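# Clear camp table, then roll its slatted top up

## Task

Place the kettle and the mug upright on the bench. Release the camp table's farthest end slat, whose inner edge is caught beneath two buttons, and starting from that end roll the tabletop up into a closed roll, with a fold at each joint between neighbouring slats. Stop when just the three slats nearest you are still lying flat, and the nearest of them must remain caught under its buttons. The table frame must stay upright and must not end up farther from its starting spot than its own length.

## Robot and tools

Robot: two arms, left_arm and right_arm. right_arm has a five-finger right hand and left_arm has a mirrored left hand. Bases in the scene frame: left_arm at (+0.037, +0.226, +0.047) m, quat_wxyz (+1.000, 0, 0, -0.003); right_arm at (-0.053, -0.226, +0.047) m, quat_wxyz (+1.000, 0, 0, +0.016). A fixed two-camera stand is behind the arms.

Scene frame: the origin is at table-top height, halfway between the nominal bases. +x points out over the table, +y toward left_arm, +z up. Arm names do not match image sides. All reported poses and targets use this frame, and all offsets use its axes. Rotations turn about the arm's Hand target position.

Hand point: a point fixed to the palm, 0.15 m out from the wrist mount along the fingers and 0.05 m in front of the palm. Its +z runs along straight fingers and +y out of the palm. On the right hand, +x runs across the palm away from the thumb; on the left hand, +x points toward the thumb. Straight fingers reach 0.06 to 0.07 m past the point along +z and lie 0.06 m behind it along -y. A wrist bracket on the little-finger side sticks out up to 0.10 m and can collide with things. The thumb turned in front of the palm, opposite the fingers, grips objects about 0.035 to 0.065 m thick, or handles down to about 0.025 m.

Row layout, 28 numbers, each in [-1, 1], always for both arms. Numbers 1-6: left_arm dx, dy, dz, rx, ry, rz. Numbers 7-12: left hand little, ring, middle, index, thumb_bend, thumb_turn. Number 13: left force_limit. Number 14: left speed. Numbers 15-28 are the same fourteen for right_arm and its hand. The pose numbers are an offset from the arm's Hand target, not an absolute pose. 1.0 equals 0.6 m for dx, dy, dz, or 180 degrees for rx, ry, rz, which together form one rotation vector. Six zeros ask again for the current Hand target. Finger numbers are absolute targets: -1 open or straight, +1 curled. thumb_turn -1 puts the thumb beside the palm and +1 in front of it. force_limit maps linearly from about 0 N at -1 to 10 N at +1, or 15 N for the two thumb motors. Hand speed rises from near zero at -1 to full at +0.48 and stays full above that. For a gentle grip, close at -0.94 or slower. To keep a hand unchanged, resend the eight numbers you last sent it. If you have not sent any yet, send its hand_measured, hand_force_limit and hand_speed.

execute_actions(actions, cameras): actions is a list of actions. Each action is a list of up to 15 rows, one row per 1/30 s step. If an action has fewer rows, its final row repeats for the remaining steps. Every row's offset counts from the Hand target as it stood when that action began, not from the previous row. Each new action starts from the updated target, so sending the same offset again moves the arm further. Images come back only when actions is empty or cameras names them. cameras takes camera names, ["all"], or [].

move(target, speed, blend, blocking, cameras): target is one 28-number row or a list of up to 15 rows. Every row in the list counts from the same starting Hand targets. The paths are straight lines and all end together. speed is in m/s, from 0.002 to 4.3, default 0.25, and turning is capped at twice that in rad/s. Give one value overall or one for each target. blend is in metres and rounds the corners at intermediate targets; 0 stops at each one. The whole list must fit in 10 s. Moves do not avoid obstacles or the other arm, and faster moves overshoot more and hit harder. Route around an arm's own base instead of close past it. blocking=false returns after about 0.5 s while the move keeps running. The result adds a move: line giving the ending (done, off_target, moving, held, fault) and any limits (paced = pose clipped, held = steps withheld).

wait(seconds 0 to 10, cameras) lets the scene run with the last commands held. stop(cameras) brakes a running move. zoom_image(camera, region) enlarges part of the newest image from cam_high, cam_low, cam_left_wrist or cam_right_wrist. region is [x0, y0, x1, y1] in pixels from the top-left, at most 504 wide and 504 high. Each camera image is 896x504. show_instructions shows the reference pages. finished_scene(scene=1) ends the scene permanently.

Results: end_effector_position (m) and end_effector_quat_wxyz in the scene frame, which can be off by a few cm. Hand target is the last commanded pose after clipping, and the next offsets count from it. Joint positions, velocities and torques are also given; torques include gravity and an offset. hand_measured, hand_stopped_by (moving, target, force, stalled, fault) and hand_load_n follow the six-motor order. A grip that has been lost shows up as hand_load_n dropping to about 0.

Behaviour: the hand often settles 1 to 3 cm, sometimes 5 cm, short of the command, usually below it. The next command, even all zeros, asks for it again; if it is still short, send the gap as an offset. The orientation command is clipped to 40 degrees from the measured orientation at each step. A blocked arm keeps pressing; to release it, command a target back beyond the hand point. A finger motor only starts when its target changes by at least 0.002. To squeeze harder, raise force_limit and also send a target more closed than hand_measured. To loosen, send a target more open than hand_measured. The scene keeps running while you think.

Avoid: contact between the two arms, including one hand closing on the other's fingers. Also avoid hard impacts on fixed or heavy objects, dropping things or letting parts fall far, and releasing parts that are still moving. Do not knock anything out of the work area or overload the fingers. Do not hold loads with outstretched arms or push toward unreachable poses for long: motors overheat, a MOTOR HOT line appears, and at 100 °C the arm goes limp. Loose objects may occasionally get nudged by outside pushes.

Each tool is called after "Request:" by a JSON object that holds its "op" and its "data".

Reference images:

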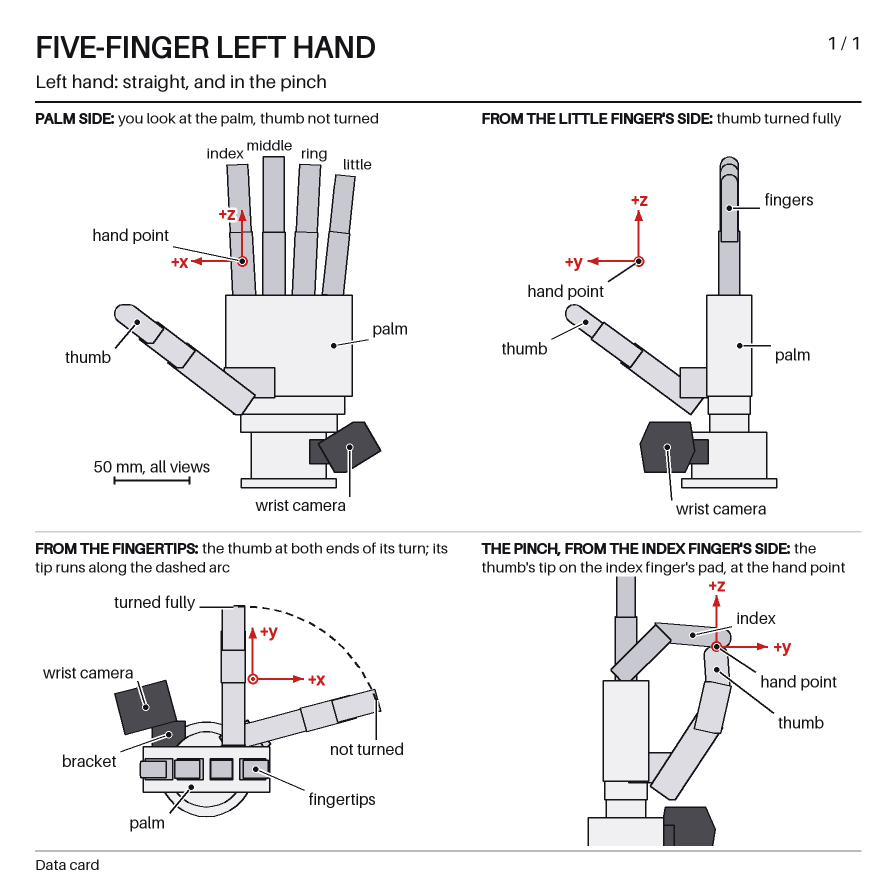

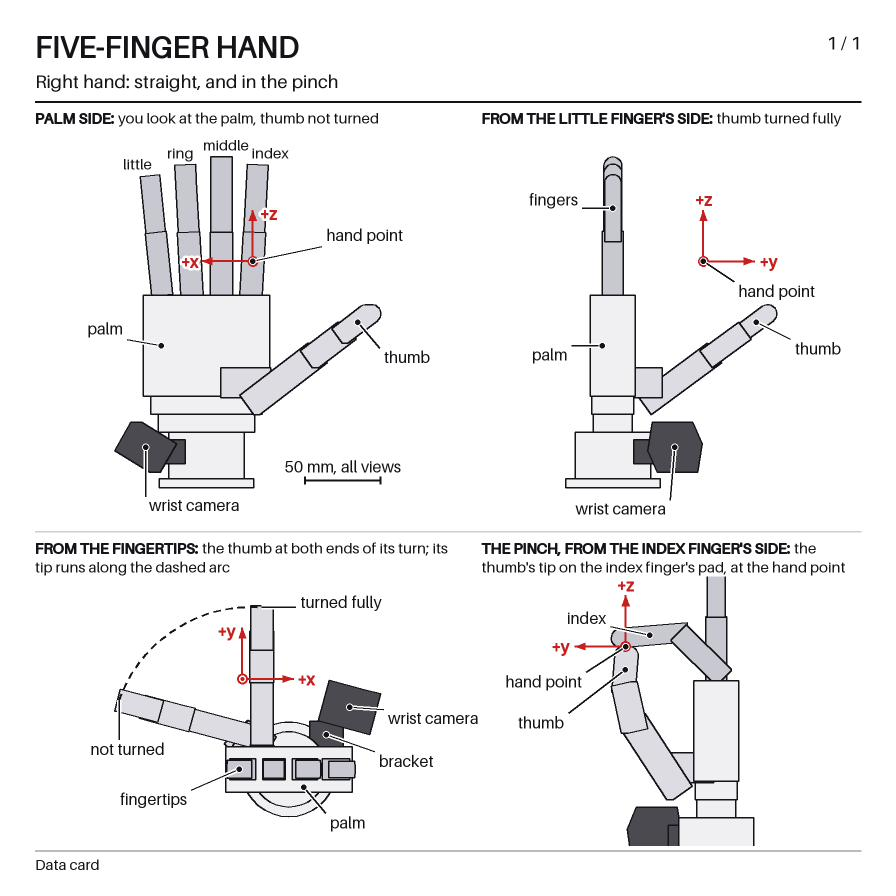

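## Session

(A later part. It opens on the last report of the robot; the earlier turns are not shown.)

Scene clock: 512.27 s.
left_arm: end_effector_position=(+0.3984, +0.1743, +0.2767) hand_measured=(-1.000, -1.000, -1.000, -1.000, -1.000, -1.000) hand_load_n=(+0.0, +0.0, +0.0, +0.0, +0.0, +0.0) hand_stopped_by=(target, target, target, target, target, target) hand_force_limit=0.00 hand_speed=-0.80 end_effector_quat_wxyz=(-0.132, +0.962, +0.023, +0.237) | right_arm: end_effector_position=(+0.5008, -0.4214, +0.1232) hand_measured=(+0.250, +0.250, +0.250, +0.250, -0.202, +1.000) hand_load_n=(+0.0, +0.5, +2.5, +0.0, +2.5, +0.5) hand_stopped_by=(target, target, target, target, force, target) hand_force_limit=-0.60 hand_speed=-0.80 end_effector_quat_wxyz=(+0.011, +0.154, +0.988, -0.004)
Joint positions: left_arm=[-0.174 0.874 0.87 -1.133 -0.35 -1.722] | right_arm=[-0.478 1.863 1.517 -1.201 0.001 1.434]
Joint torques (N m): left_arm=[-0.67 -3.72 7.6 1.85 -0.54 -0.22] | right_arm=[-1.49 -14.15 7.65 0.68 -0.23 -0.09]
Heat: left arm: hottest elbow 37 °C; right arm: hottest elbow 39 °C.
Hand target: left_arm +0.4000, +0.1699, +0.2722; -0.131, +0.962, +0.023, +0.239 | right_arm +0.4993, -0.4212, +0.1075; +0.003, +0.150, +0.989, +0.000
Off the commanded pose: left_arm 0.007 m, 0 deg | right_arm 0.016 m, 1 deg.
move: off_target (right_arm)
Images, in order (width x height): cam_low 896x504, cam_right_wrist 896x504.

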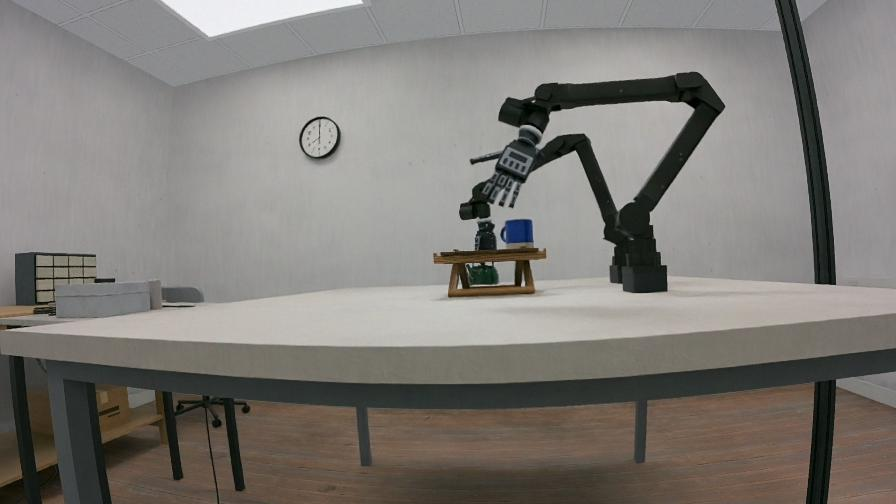

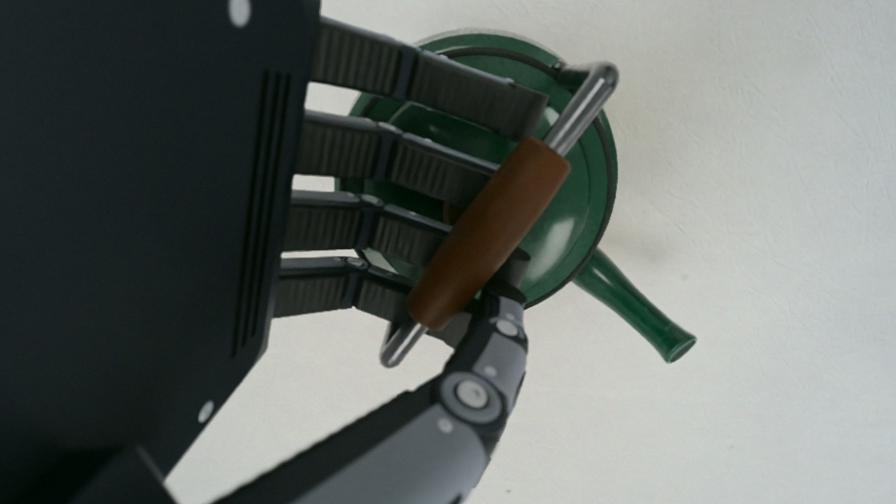

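Request:
{"op": "move", "data": {"target": [0,0,0,0,0,0,-1,-1,-1,-1,-1,-1,0,-0.8,0,0,0.015,0,0,0,0.25,0.25,0.25,0.25,-1,1,-0.6,-0.5], "speed": 0.03, "cameras": ["cam_right_wrist"]}}

Request:
{"op": "move", "data": {"target": [0,0,0,0,0,0,-1,-1,-1,-1,-1,-1,0,-0.8,0,0,0,0,0,0,-0.05,-0.05,-0.05,-0.05,-1,-1,0,-0.5], "speed": 0.03, "cameras": ["cam_low","cam_right_wrist"]}}

Request:
{"op": "zoom_image", "data": {"camera": "cam_low", "region": [430, 200, 540, 310]}}

Scene clock: 518.43 s.
left_arm: end_effector_position=(+0.3984, +0.1743, +0.2767) hand_measured=(-1.000, -1.000, -1.000, -1.000, -1.000, -1.000) hand_load_n=(+0.0, +0.0, +0.0, +0.0, +0.0, +0.0) hand_stopped_by=(target, target, target, target, target, target) hand_force_limit=0.00 hand_speed=-0.80 end_effector_quat_wxyz=(-0.132, +0.962, +0.023, +0.237) | right_arm: end_effector_position=(+0.5006, -0.4213, +0.1231) hand_measured=(+0.250, +0.250, +0.250, +0.250, -1.000, +1.000) hand_load_n=(+0.5, +0.0, +0.0, +0.0, +0.0, +0.0) hand_stopped_by=(target, target, target, target, target, target) hand_force_limit=-0.60 hand_speed=-0.50 end_effector_quat_wxyz=(+0.011, +0.154, +0.988, -0.004)
Joint positions: left_arm=[-0.174 0.874 0.87 -1.133 -0.35 -1.722] | right_arm=[-0.478 1.863 1.517 -1.201 0.001 1.434]
Joint torques (N m): left_arm=[-0.97 -3.78 7.57 1.95 -0.53 -0.21] | right_arm=[-1.73 -14.68 8.59 -0.1 -0.21 -0.02]
Heat: left arm: hottest elbow 37 °C; right arm: hottest elbow 38 °C.
Hand target: left_arm +0.4000, +0.1699, +0.2722; -0.131, +0.962, +0.023, +0.239 | right_arm +0.4992, -0.4211, +0.1163; +0.003, +0.150, +0.989, +0.000
Off the commanded pose: left_arm 0.007 m, 0 deg | right_arm 0.007 m, 1 deg.
move: done
Images, in order (width x height): cam_right_wrist 896x504.

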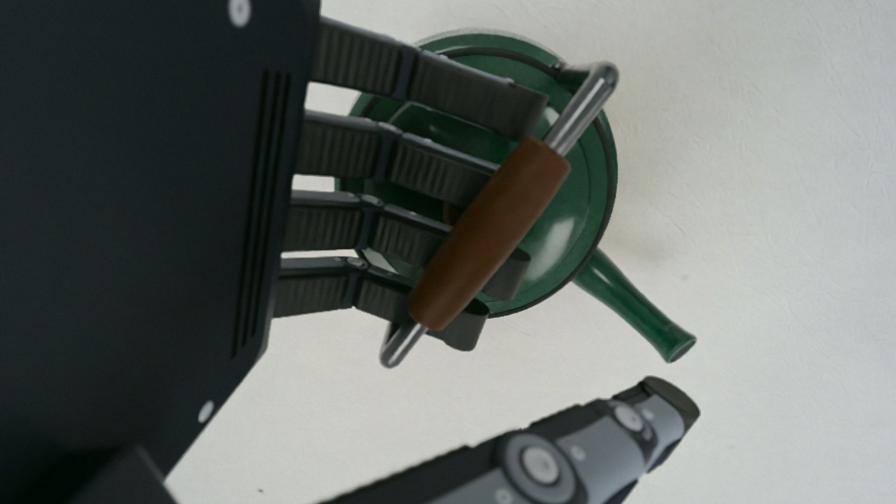

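Scene clock: 520.77 s.
left_arm: end_effector_position=(+0.3984, +0.1743, +0.2767) hand_measured=(-1.000, -1.000, -1.000, -1.000, -1.000, -1.000) hand_load_n=(+0.0, +0.0, +0.0, +0.0, +0.0, +0.0) hand_stopped_by=(target, target, target, target, target, target) hand_force_limit=0.00 hand_speed=-0.80 end_effector_quat_wxyz=(-0.132, +0.962, +0.023, +0.237) | right_arm: end_effector_position=(+0.5007, -0.4173, +0.1390) hand_measured=(-0.050, -0.050, -0.050, -0.050, -1.000, -1.000) hand_load_n=(+0.0, -4.0, -3.0, +0.5, +0.0, +0.0) hand_stopped_by=(target, target, target, target, target, target) hand_force_limit=0.00 hand_speed=-0.50 end_effector_quat_wxyz=(+0.022, +0.153, +0.988, +0.002)
Joint positions: left_arm=[-0.174 0.874 0.87 -1.133 -0.35 -1.722] | right_arm=[-0.477 1.836 1.517 -1.211 -0.016 1.433]
Joint torques (N m): left_arm=[-0.62 -3.55 7.6 1.89 -0.53 -0.22] | right_arm=[-1.67 -12.28 8.61 0.36 0.41 -0.05]
Heat: left arm: hottest elbow 37 °C; right arm: hottest elbow 38 °C.
Hand target: left_arm +0.4000, +0.1699, +0.2722; -0.131, +0.962, +0.023, +0.239 | right_arm +0.4993, -0.4210, +0.1165; +0.003, +0.150, +0.989, +0.000
Off the commanded pose: left_arm 0.007 m, 0 deg | right_arm 0.023 m, 2 deg.
move: off_target (right_arm)
Images, in order (width x height): cam_low 896x504, cam_right_wrist 896x504.

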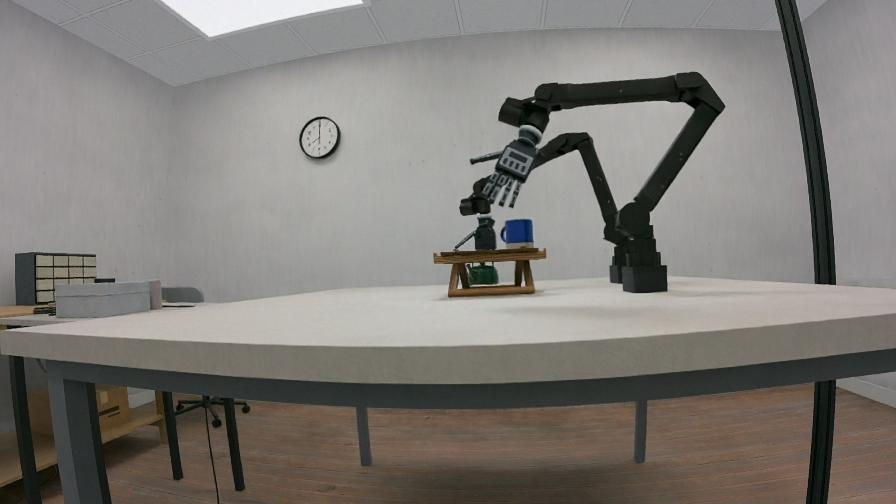

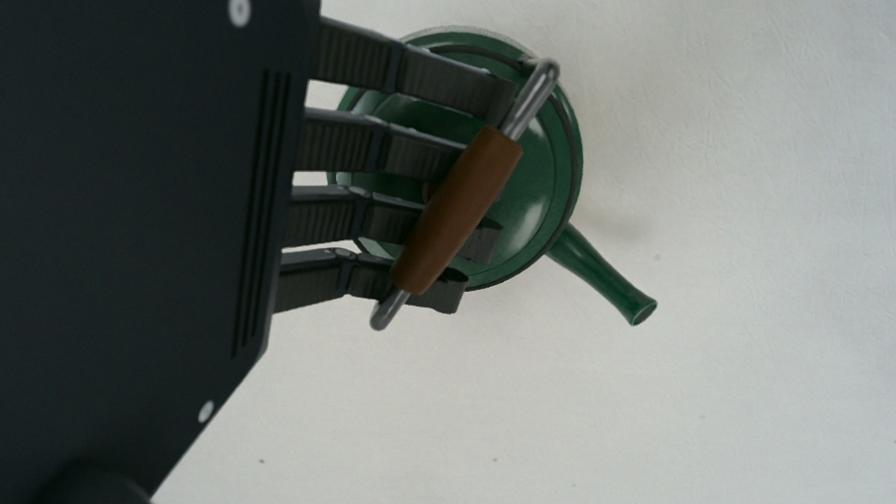

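Scaled by 4.582 from the camera's 896x504 image, which has a finer 1280x720 frame.

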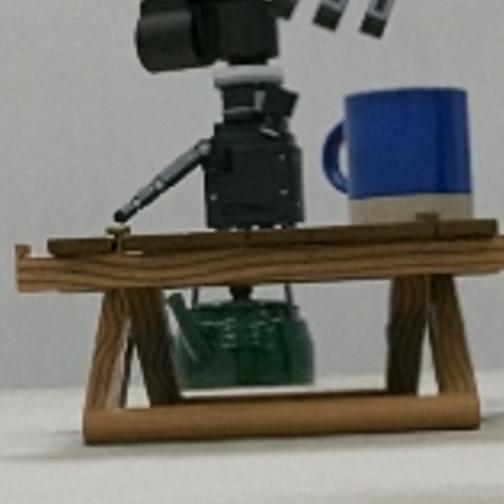

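Request:
{"op": "move", "data": {"target": [[0,0,0,0,0,0,-1,-1,-1,-1,-1,-1,0,-0.8,0,0,0.041,0,0,0,0.0,0.0,0.0,0.0,-1,-1,0,-0.5],[0,0,0,0,0,0,-1,-1,-1,-1,-1,-1,0,-0.8,-0.03,-0.095,0.041,0,0,0,0,0,0,0,-1,-1,0,-0.5]], "speed": 0.05, "cameras": ["cam_low","cam_right_wrist"]}}

Request:
{"op": "zoom_image", "data": {"camera": "cam_low", "region": [430, 200, 540, 310]}}

Scene clock: 532.77 s.
left_arm: end_effector_position=(+0.3984, +0.1743, +0.2767) hand_measured=(-1.000, -1.000, -1.000, -1.000, -1.000, -1.000) hand_load_n=(+0.0, -0.5, +0.0, +0.0, +0.0, +0.0) hand_stopped_by=(target, target, target, target, target, target) hand_force_limit=0.00 hand_speed=-0.80 end_effector_quat_wxyz=(-0.132, +0.962, +0.023, +0.237) | right_arm: end_effector_position=(+0.4737, -0.4660, +0.1408) hand_measured=(+0.000, +0.000, +0.000, +0.000, -1.000, -1.000) hand_load_n=(+0.0, +0.0, +0.0, +0.0, +0.0, +0.0) hand_stopped_by=(target, target, target, target, target, target) hand_force_limit=0.00 hand_speed=-0.50 end_effector_quat_wxyz=(+0.002, +0.152, +0.988, +0.002)
Joint positions: left_arm=[-0.174 0.874 0.87 -1.133 -0.35 -1.722] | right_arm=[-0.573 1.857 1.558 -1.27 -0.005 1.334]
Joint torques (N m): left_arm=[-0.56 -3.72 7.65 1.98 -0.54 -0.22] | right_arm=[-2.96 -12.63 12.19 -0.42 0.03 -0.08]
Heat: left arm: hottest elbow 37 °C; right arm: hottest elbow 38 °C.
Hand target: left_arm +0.4000, +0.1699, +0.2722; -0.131, +0.962, +0.023, +0.239 | right_arm +0.4814, -0.4781, +0.1411; +0.003, +0.150, +0.989, +0.000
Off the commanded pose: left_arm 0.007 m, 0 deg | right_arm 0.014 m, 0 deg.
move: off_target (right_arm)
Images, in order (width x height): cam_low 896x504, cam_right_wrist 896x504.

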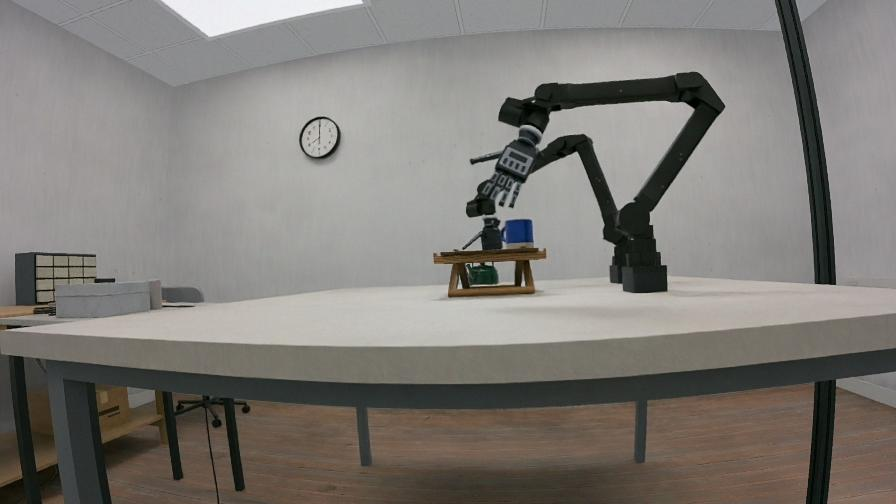

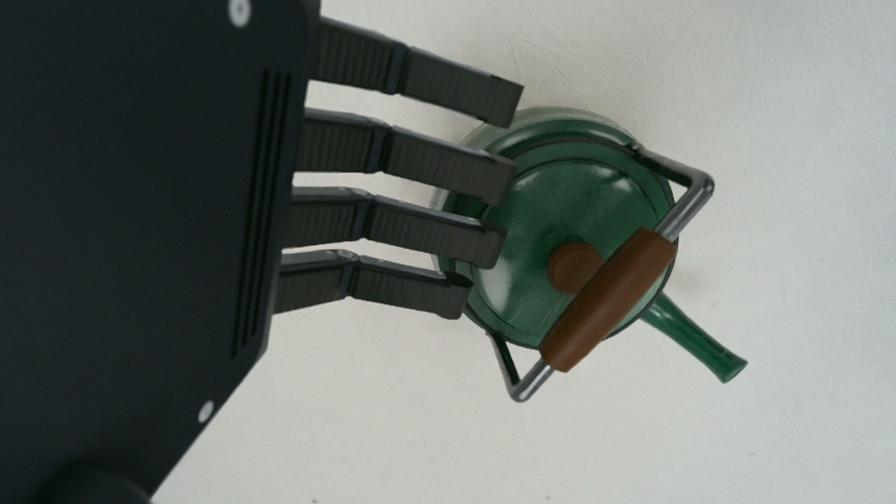

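Scaled by 4.582 from the camera's 896x504 image, which has a finer 1280x720 frame.

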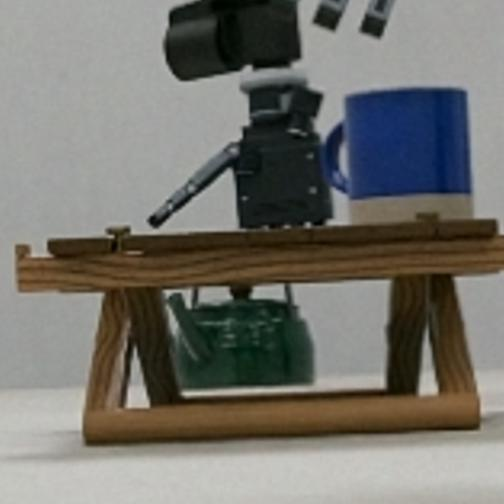

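Request:
{"op": "move", "data": {"target": [[0,0,0,0,0,0,-1,-1,-1,-1,-1,-1,0,-0.8,-0.01,-0.03,0.35,0,0,0,0,0,0,0,-1,-1,0,-0.5],[0,0,0,0,0,0,-1,-1,-1,-1,-1,-1,0,-0.8,-0.2,0.45,0.43,0,0,0.15,0,0,0,0,-1,-1,0,-0.5]], "speed": 0.2, "cameras": ["all"]}}

Scene clock: 630.00 s.
left_arm: end_effector_position=(+0.3984, +0.1743, +0.2767) hand_measured=(-1.000, -1.000, -1.000, -1.000, -1.000, -1.000) hand_load_n=(+0.0, +0.0, +0.0, +0.0, +0.0, +0.0) hand_stopped_by=(target, target, target, target, target, target) hand_force_limit=0.00 hand_speed=-0.80 end_effector_quat_wxyz=(-0.132, +0.962, +0.023, +0.237) | right_arm: end_effector_position=(+0.3657, -0.2134, +0.3998) hand_measured=(+0.000, +0.000, +0.000, +0.000, -1.000, -1.000) hand_load_n=(+0.0, +0.0, +0.0, +0.0, +0.0, +0.0) hand_stopped_by=(target, target, target, target, target, target) hand_force_limit=0.00 hand_speed=-0.50 end_effector_quat_wxyz=(+0.085, -0.086, +0.993, -0.008)
Joint positions: left_arm=[-0.174 0.874 0.87 -1.133 -0.35 -1.722] | right_arm=[-0.17 1.308 1.574 -1.668 -0.023 1.26]
Joint torques (N m): left_arm=[-0.97 -3.66 7.58 1.92 -0.53 -0.21] | right_arm=[-1.2 -8.7 8.17 0.02 -0.24 0.12]
Heat: left arm: hottest elbow 37 °C; right arm: hottest elbow 43 °C.
Hand target: left_arm +0.4000, +0.1699, +0.2722; -0.131, +0.962, +0.023, +0.239 | right_arm +0.3613, -0.2081, +0.3990; +0.003, -0.085, +0.996, +0.001
Off the commanded pose: left_arm 0.007 m, 0 deg | right_arm 0.007 m, 9 deg.
joint sent to its limit (right arm) — joint 4 (wrist pitch), lower limit. The joint targets are off in orientation, not in position.
move: off_target (right_arm)

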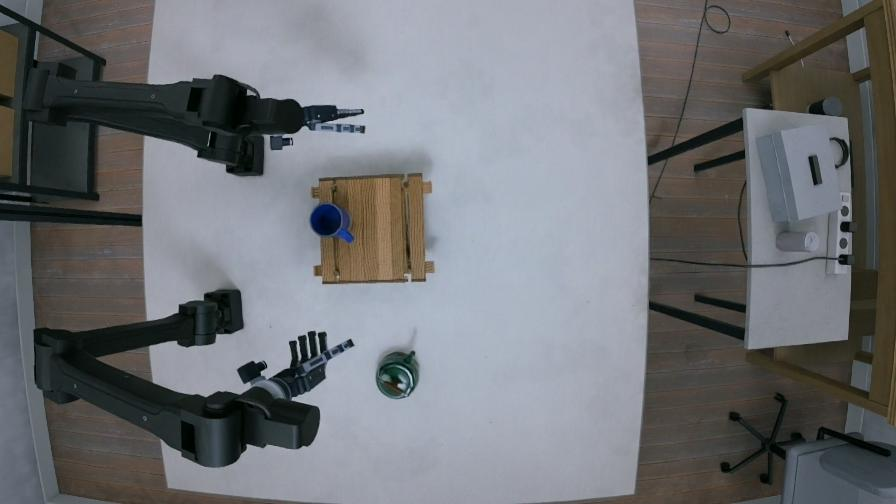

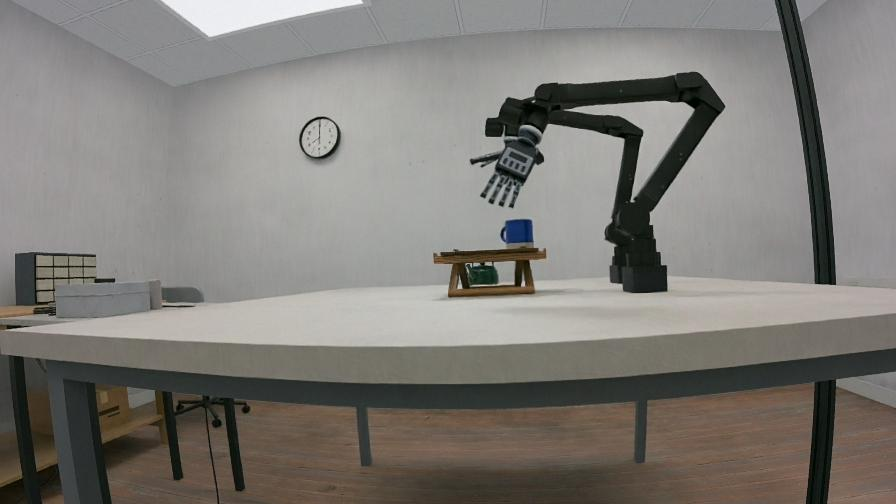

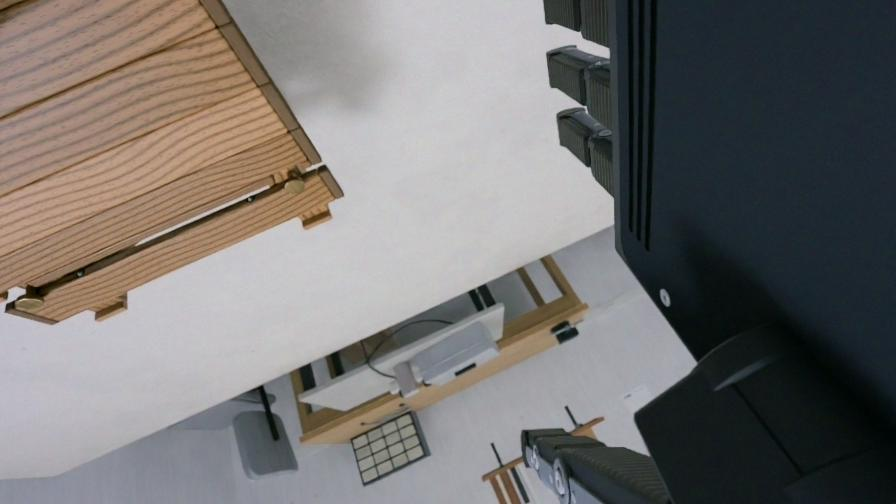

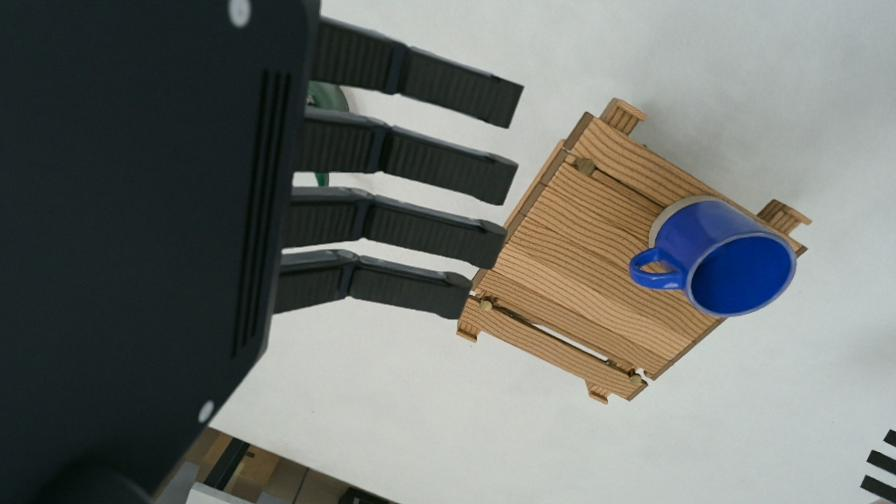

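Request:
{"op": "zoom_image", "data": {"camera": "cam_right_wrist", "region": [440, 80, 830, 420]}}

Request:
{"op": "zoom_image", "data": {"camera": "cam_high", "region": [300, 160, 450, 295]}}

Request:
{"op": "zoom_image", "data": {"camera": "cam_left_wrist", "region": [0, 130, 360, 340]}}

Scaled by 1.292 from the camera's 896x504 image, which has a finer 1280x720 frame.

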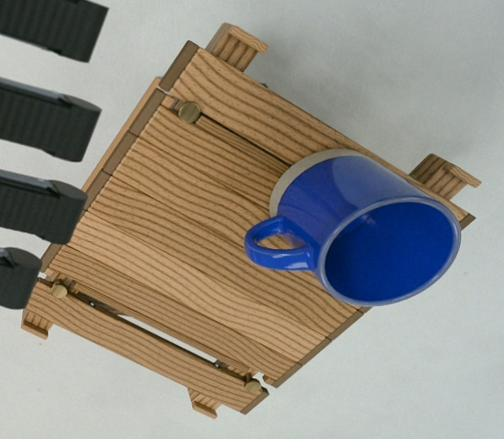

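Scaled by 3.360 from the camera's 896x504 image, which has a finer 1280x720 frame.

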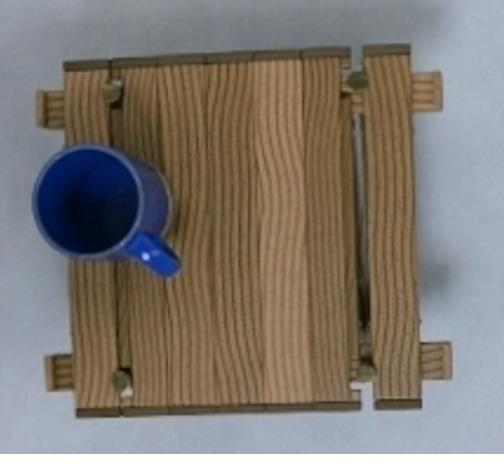

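Scaled by 1.400 from the camera's 896x504 image, which has a finer 1280x720 frame.

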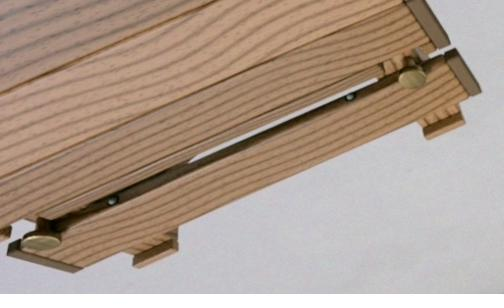

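Request:
{"op": "move", "data": {"target": [[-0.117,0.267,0.18,0,0,0,-1,-1,-1,-1,-1,-1,0,-0.8,0.098,-0.02,0.035,-0.346,-0.408,0.343,-1,-1,-1,-1,-1,1,0,0],[-0.117,0.267,0.18,0,0,0,-1,-1,-1,-1,-1,-1,0,-0.8,-0.111,0.333,-0.165,0.608,0.238,-0.635,-1,-1,-1,-1,-1,1,0,0]], "speed": 0.35, "cameras": ["all"]}}

Scene clock: 681.80 s.
left_arm: end_effector_position=(+0.3261, +0.3233, +0.3548) hand_measured=(-1.000, -1.000, -1.000, -1.000, -1.000, -1.000) hand_load_n=(+0.0, +0.0, +0.0, +0.0, +0.0, +0.0) hand_stopped_by=(target, target, target, target, target, target) hand_force_limit=0.00 hand_speed=-0.80 end_effector_quat_wxyz=(-0.119, +0.967, +0.024, +0.224) | right_arm: end_effector_position=(+0.2972, -0.0127, +0.3044) hand_measured=(-1.000, -1.000, -1.000, -1.000, -1.000, +1.000) hand_load_n=(+0.0, -0.5, +0.0, +0.0, +0.0, +0.0) hand_stopped_by=(target, target, target, target, target, target) hand_force_limit=0.00 hand_speed=0.00 end_effector_quat_wxyz=(-0.202, +0.680, +0.189, +0.679)
Joint positions: left_arm=[0.576 0.774 1.033 -1.317 0.027 -1.059] | right_arm=[0.777 0.778 0.358 0.424 0.247 -1.554]
Joint torques (N m): left_arm=[1.32 -2.26 12.41 0.94 0.1 0.08] | right_arm=[-0.56 -1.03 8.79 2.96 0.05 -0.15]
Heat: left arm: hottest elbow 39 °C; right arm: hottest elbow 39 °C.
Hand target: left_arm +0.3298, +0.3302, +0.3802; -0.131, +0.962, +0.023, +0.239 | right_arm +0.2947, -0.0083, +0.3002; -0.201, +0.678, +0.198, +0.679
Off the commanded pose: left_arm 0.027 m, 2 deg | right_arm 0.007 m, 1 deg.
move: off_target (left_arm)

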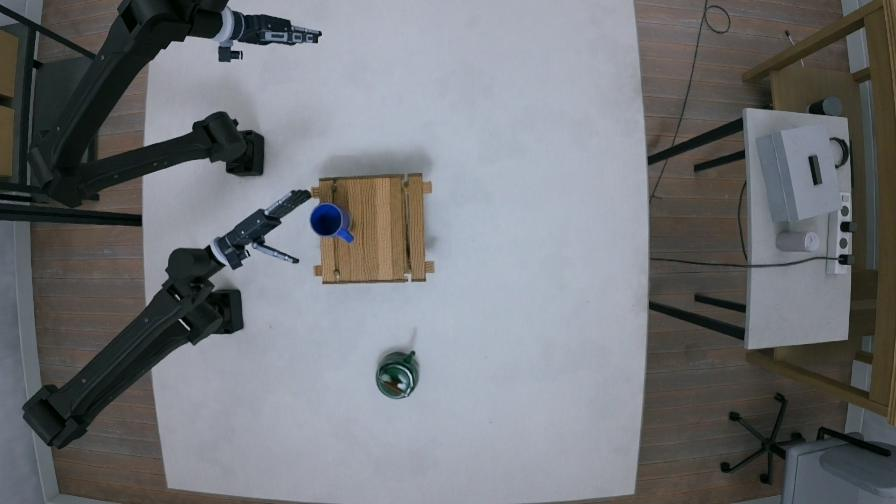

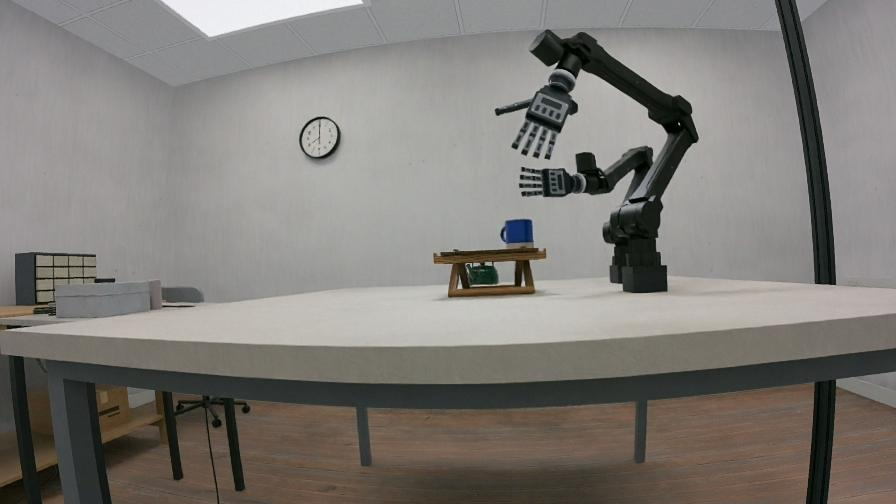

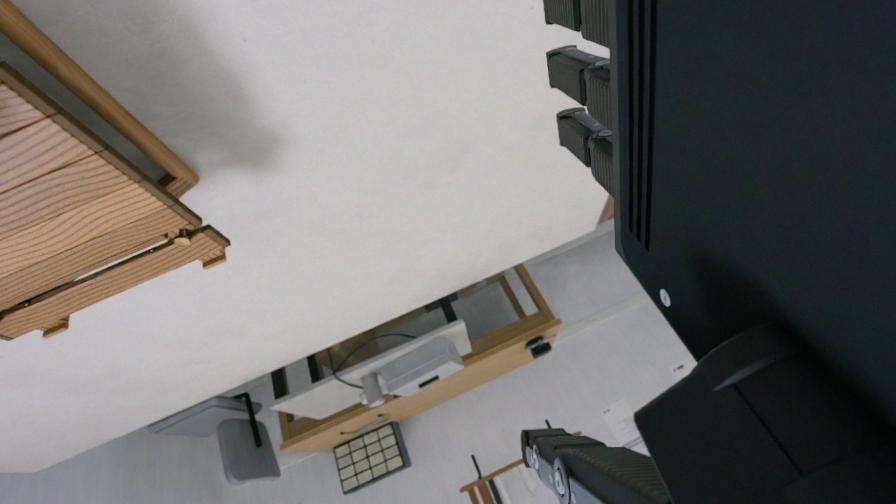

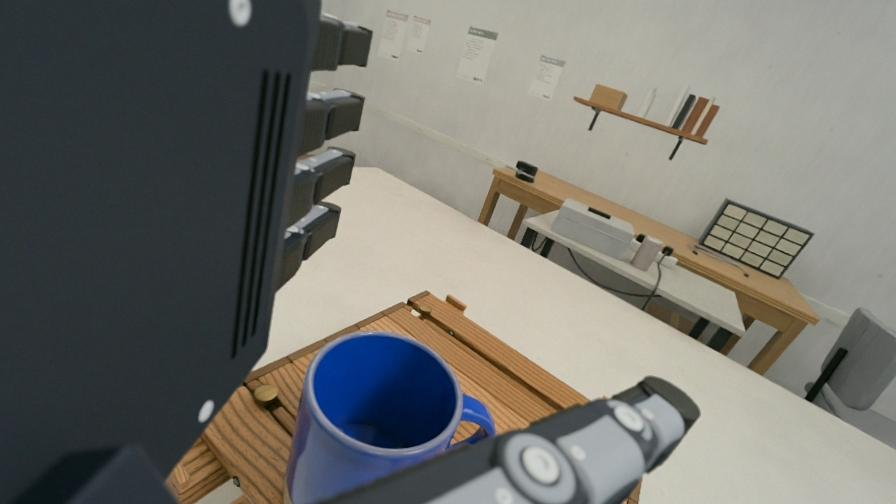

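Request:
{"op": "move", "data": {"target": [0,0,0,0,0,0,-1,-1,-1,-1,-1,-1,0,-0.8,-0.072,0.067,0,0,0,-0.1267,-1,-1,-1,-1,-1,1,0,0], "speed": 0.2, "cameras": ["cam_low","cam_high","cam_right_wrist"]}}

Scene clock: 705.67 s.
left_arm: end_effector_position=(+0.3261, +0.3233, +0.3548) hand_measured=(-1.000, -1.000, -1.000, -1.000, -1.000, -1.000) hand_load_n=(+0.0, +0.0, +0.0, +0.0, +0.0, +0.0) hand_stopped_by=(target, target, target, target, target, target) hand_force_limit=0.00 hand_speed=-0.80 end_effector_quat_wxyz=(-0.119, +0.967, +0.024, +0.224) | right_arm: end_effector_position=(+0.2496, +0.0159, +0.2833) hand_measured=(-1.000, -1.000, -1.000, -1.000, -1.000, +1.000) hand_load_n=(+0.0, +0.0, +0.0, +0.0, +0.0, +0.5) hand_stopped_by=(target, target, target, target, target, target) hand_force_limit=0.00 hand_speed=0.00 end_effector_quat_wxyz=(-0.049, +0.712, +0.066, +0.698)
Joint positions: left_arm=[0.576 0.774 1.033 -1.317 0.027 -1.059] | right_arm=[1.18 1.086 0.461 0.582 1.048 -1.555]
Joint torques (N m): left_arm=[1.38 -2.2 12.48 0.9 0.11 0.08] | right_arm=[-0.73 -3.66 12.22 2.48 0.15 -0.07]
Heat: left arm: hottest elbow 44 °C; right arm: hottest elbow 39 °C.
Hand target: left_arm +0.3298, +0.3302, +0.3802; -0.131, +0.962, +0.023, +0.239 | right_arm +0.2515, +0.0319, +0.3001; -0.062, +0.704, +0.060, +0.705
Off the commanded pose: left_arm 0.027 m, 2 deg | right_arm 0.023 m, 2 deg.
move: off_target (left_arm, right_arm)
Images, in order (width x height): cam_high 896x504, cam_low 896x504, cam_right_wrist 896x504.

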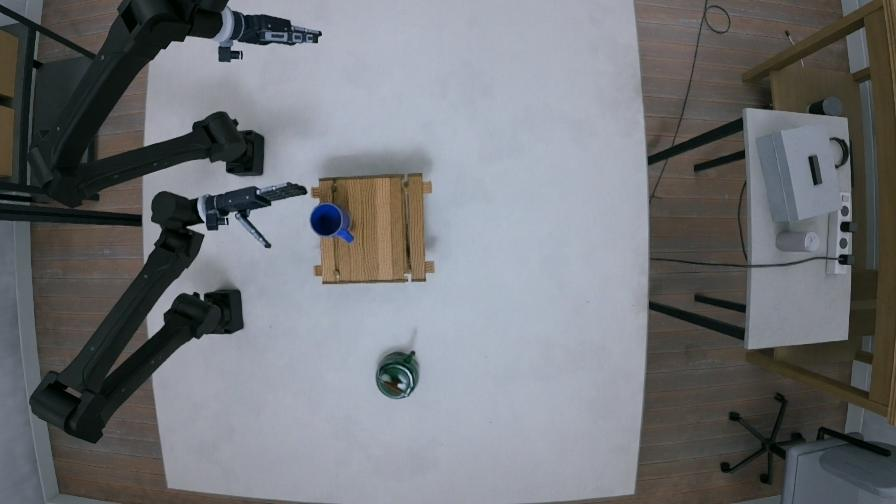

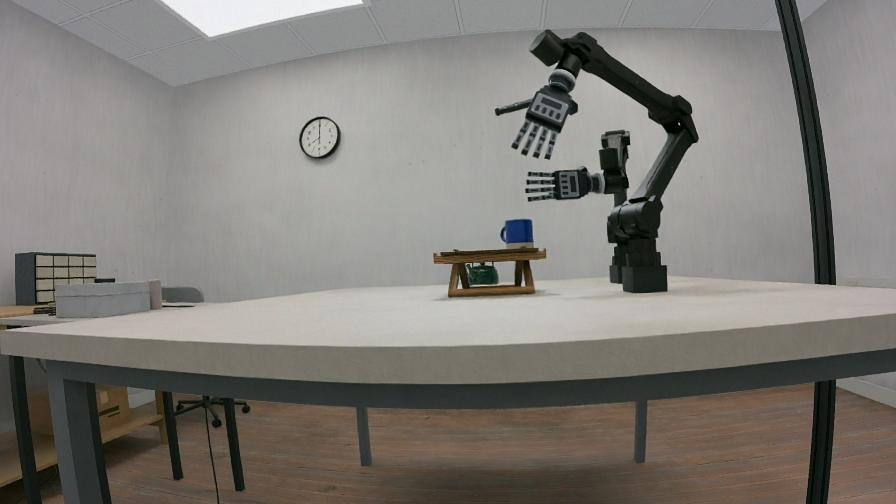

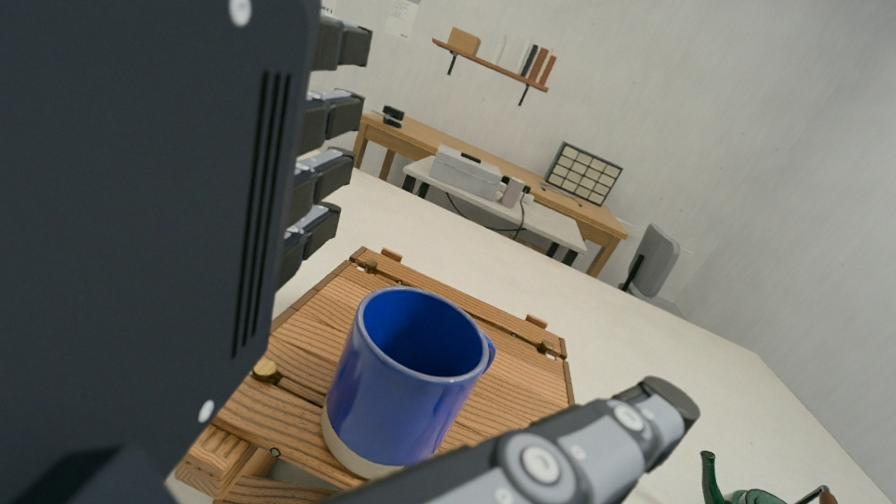

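Request:
{"op": "move", "data": {"target": [0,0,0,0,0,0,-1,-1,-1,-1,-1,-1,0,-0.8,0,0,-0.15,0,0,0,-1,-1,-1,-1,-1,1,0,0], "speed": 0.15, "cameras": ["cam_low","cam_right_wrist"]}}

Request:
{"op": "zoom_image", "data": {"camera": "cam_low", "region": [430, 170, 640, 310]}}

Scene clock: 721.27 s.
left_arm: end_effector_position=(+0.3261, +0.3233, +0.3548) hand_measured=(-1.000, -1.000, -1.000, -1.000, -1.000, -1.000) hand_load_n=(+0.0, +0.0, +0.0, +0.0, +0.0, +0.0) hand_stopped_by=(target, target, target, target, target, target) hand_force_limit=0.00 hand_speed=-0.80 end_effector_quat_wxyz=(-0.119, +0.967, +0.024, +0.224) | right_arm: end_effector_position=(+0.2551, +0.0302, +0.2151) hand_measured=(-1.000, -1.000, -1.000, -1.000, -1.000, +1.000) hand_load_n=(+0.0, -0.5, +0.0, +0.0, +0.0, +0.0) hand_stopped_by=(target, target, target, target, target, target) hand_force_limit=0.00 hand_speed=0.00 end_effector_quat_wxyz=(-0.066, +0.704, +0.050, +0.706)
Joint positions: left_arm=[0.576 0.774 1.033 -1.317 0.027 -1.059] | right_arm=[1.18 1.374 0.399 0.984 1.048 -1.556]
Joint torques (N m): left_arm=[1.73 -2.49 12.36 0.96 0.1 0.05] | right_arm=[-1.26 -5.01 5.59 2.63 0.03 -0.09]
Heat: left arm: hottest elbow 46 °C; right arm: hottest elbow 38 °C.
Hand target: left_arm +0.3298, +0.3302, +0.3802; -0.131, +0.962, +0.023, +0.239 | right_arm +0.2515, +0.0319, +0.2100; -0.062, +0.704, +0.060, +0.705
Off the commanded pose: left_arm 0.027 m, 2 deg | right_arm 0.006 m, 1 deg.
move: off_target (left_arm)
Images, in order (width x height): cam_low 896x504, cam_right_wrist 896x504.

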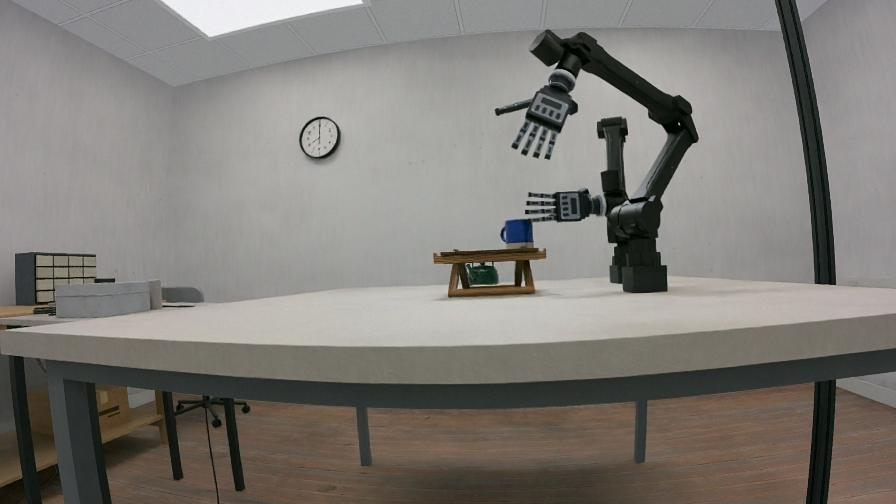

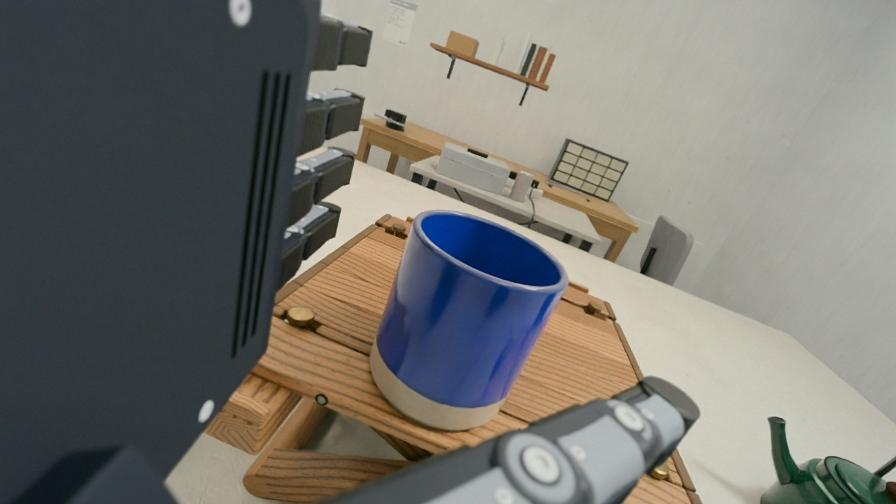

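Scaled by 2.400 from the camera's 896x504 image, which has a finer 1280x720 frame.

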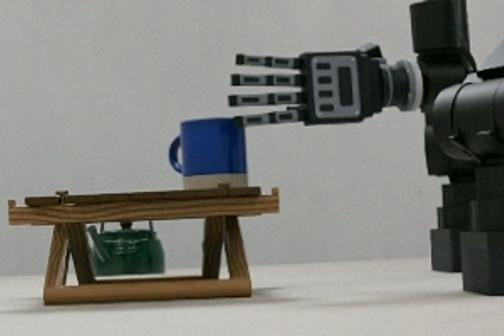

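Request:
{"op": "move", "data": {"target": [0,0,0,0,0,0,-1,-1,-1,-1,-1,-1,0,-0.8,0,-0.017,-0.085,0,0,0,-1,-1,-1,-1,-1,1,0,0], "speed": 0.08, "cameras": ["cam_low","cam_right_wrist"]}}

Request:
{"op": "zoom_image", "data": {"camera": "cam_low", "region": [480, 190, 600, 280]}}

Scene clock: 727.67 s.
left_arm: end_effector_position=(+0.3261, +0.3233, +0.3548) hand_measured=(-1.000, -1.000, -1.000, -1.000, -1.000, -1.000) hand_load_n=(+0.0, +0.0, +0.0, -0.5, +0.0, +0.0) hand_stopped_by=(target, target, target, target, target, target) hand_force_limit=0.00 hand_speed=-0.80 end_effector_quat_wxyz=(-0.119, +0.967, +0.024, +0.224) | right_arm: end_effector_position=(+0.2521, +0.0232, +0.1634) hand_measured=(-1.000, -1.000, -1.000, -1.000, -1.000, +1.000) hand_load_n=(+0.0, +0.0, +0.0, +0.0, +0.5, +0.5) hand_stopped_by=(target, target, target, target, target, target) hand_force_limit=0.00 hand_speed=0.00 end_effector_quat_wxyz=(-0.068, +0.704, +0.052, +0.706)
Joint positions: left_arm=[0.576 0.774 1.033 -1.317 0.027 -1.059] | right_arm=[1.18 1.584 0.347 1.246 1.042 -1.557]
Joint torques (N m): left_arm=[1.38 -2.43 12.27 0.84 0.11 0.06] | right_arm=[-2.02 -5.71 3.73 2.54 -0.17 -0.15]
Heat: left arm: hottest elbow 46 °C; right arm: hottest elbow 38 °C.
Hand target: left_arm +0.3298, +0.3302, +0.3802; -0.131, +0.962, +0.023, +0.239 | right_arm +0.2515, +0.0217, +0.1590; -0.062, +0.704, +0.060, +0.705
Off the commanded pose: left_arm 0.027 m, 2 deg | right_arm 0.005 m, 1 deg.
move: off_target (left_arm)
Images, in order (width x height): cam_low 896x504, cam_right_wrist 896x504.

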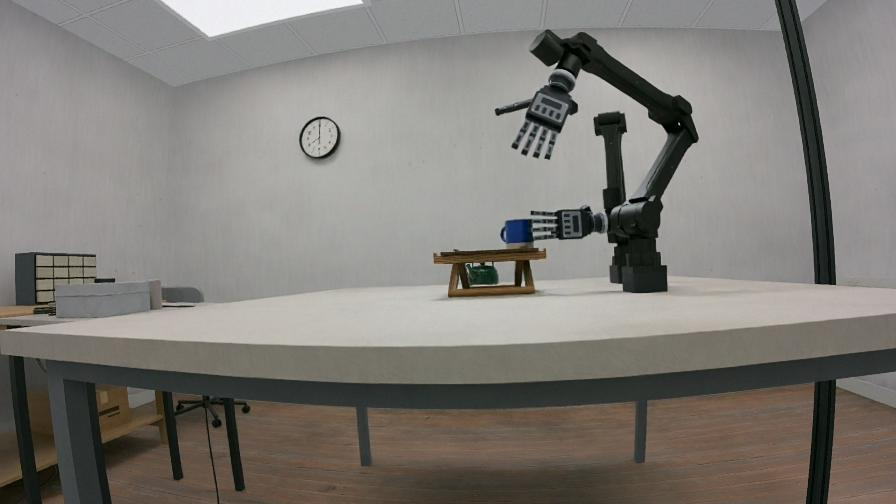

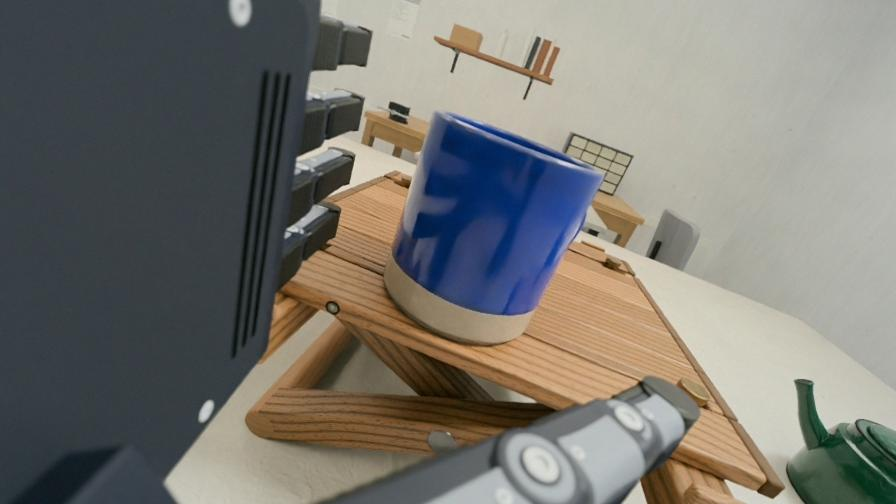

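Scaled by 4.200 from the camera's 896x504 image, which has a finer 1280x720 frame.

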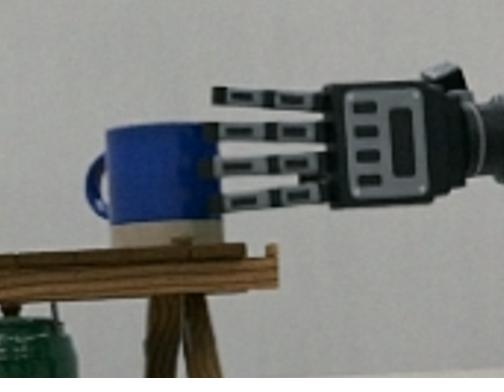

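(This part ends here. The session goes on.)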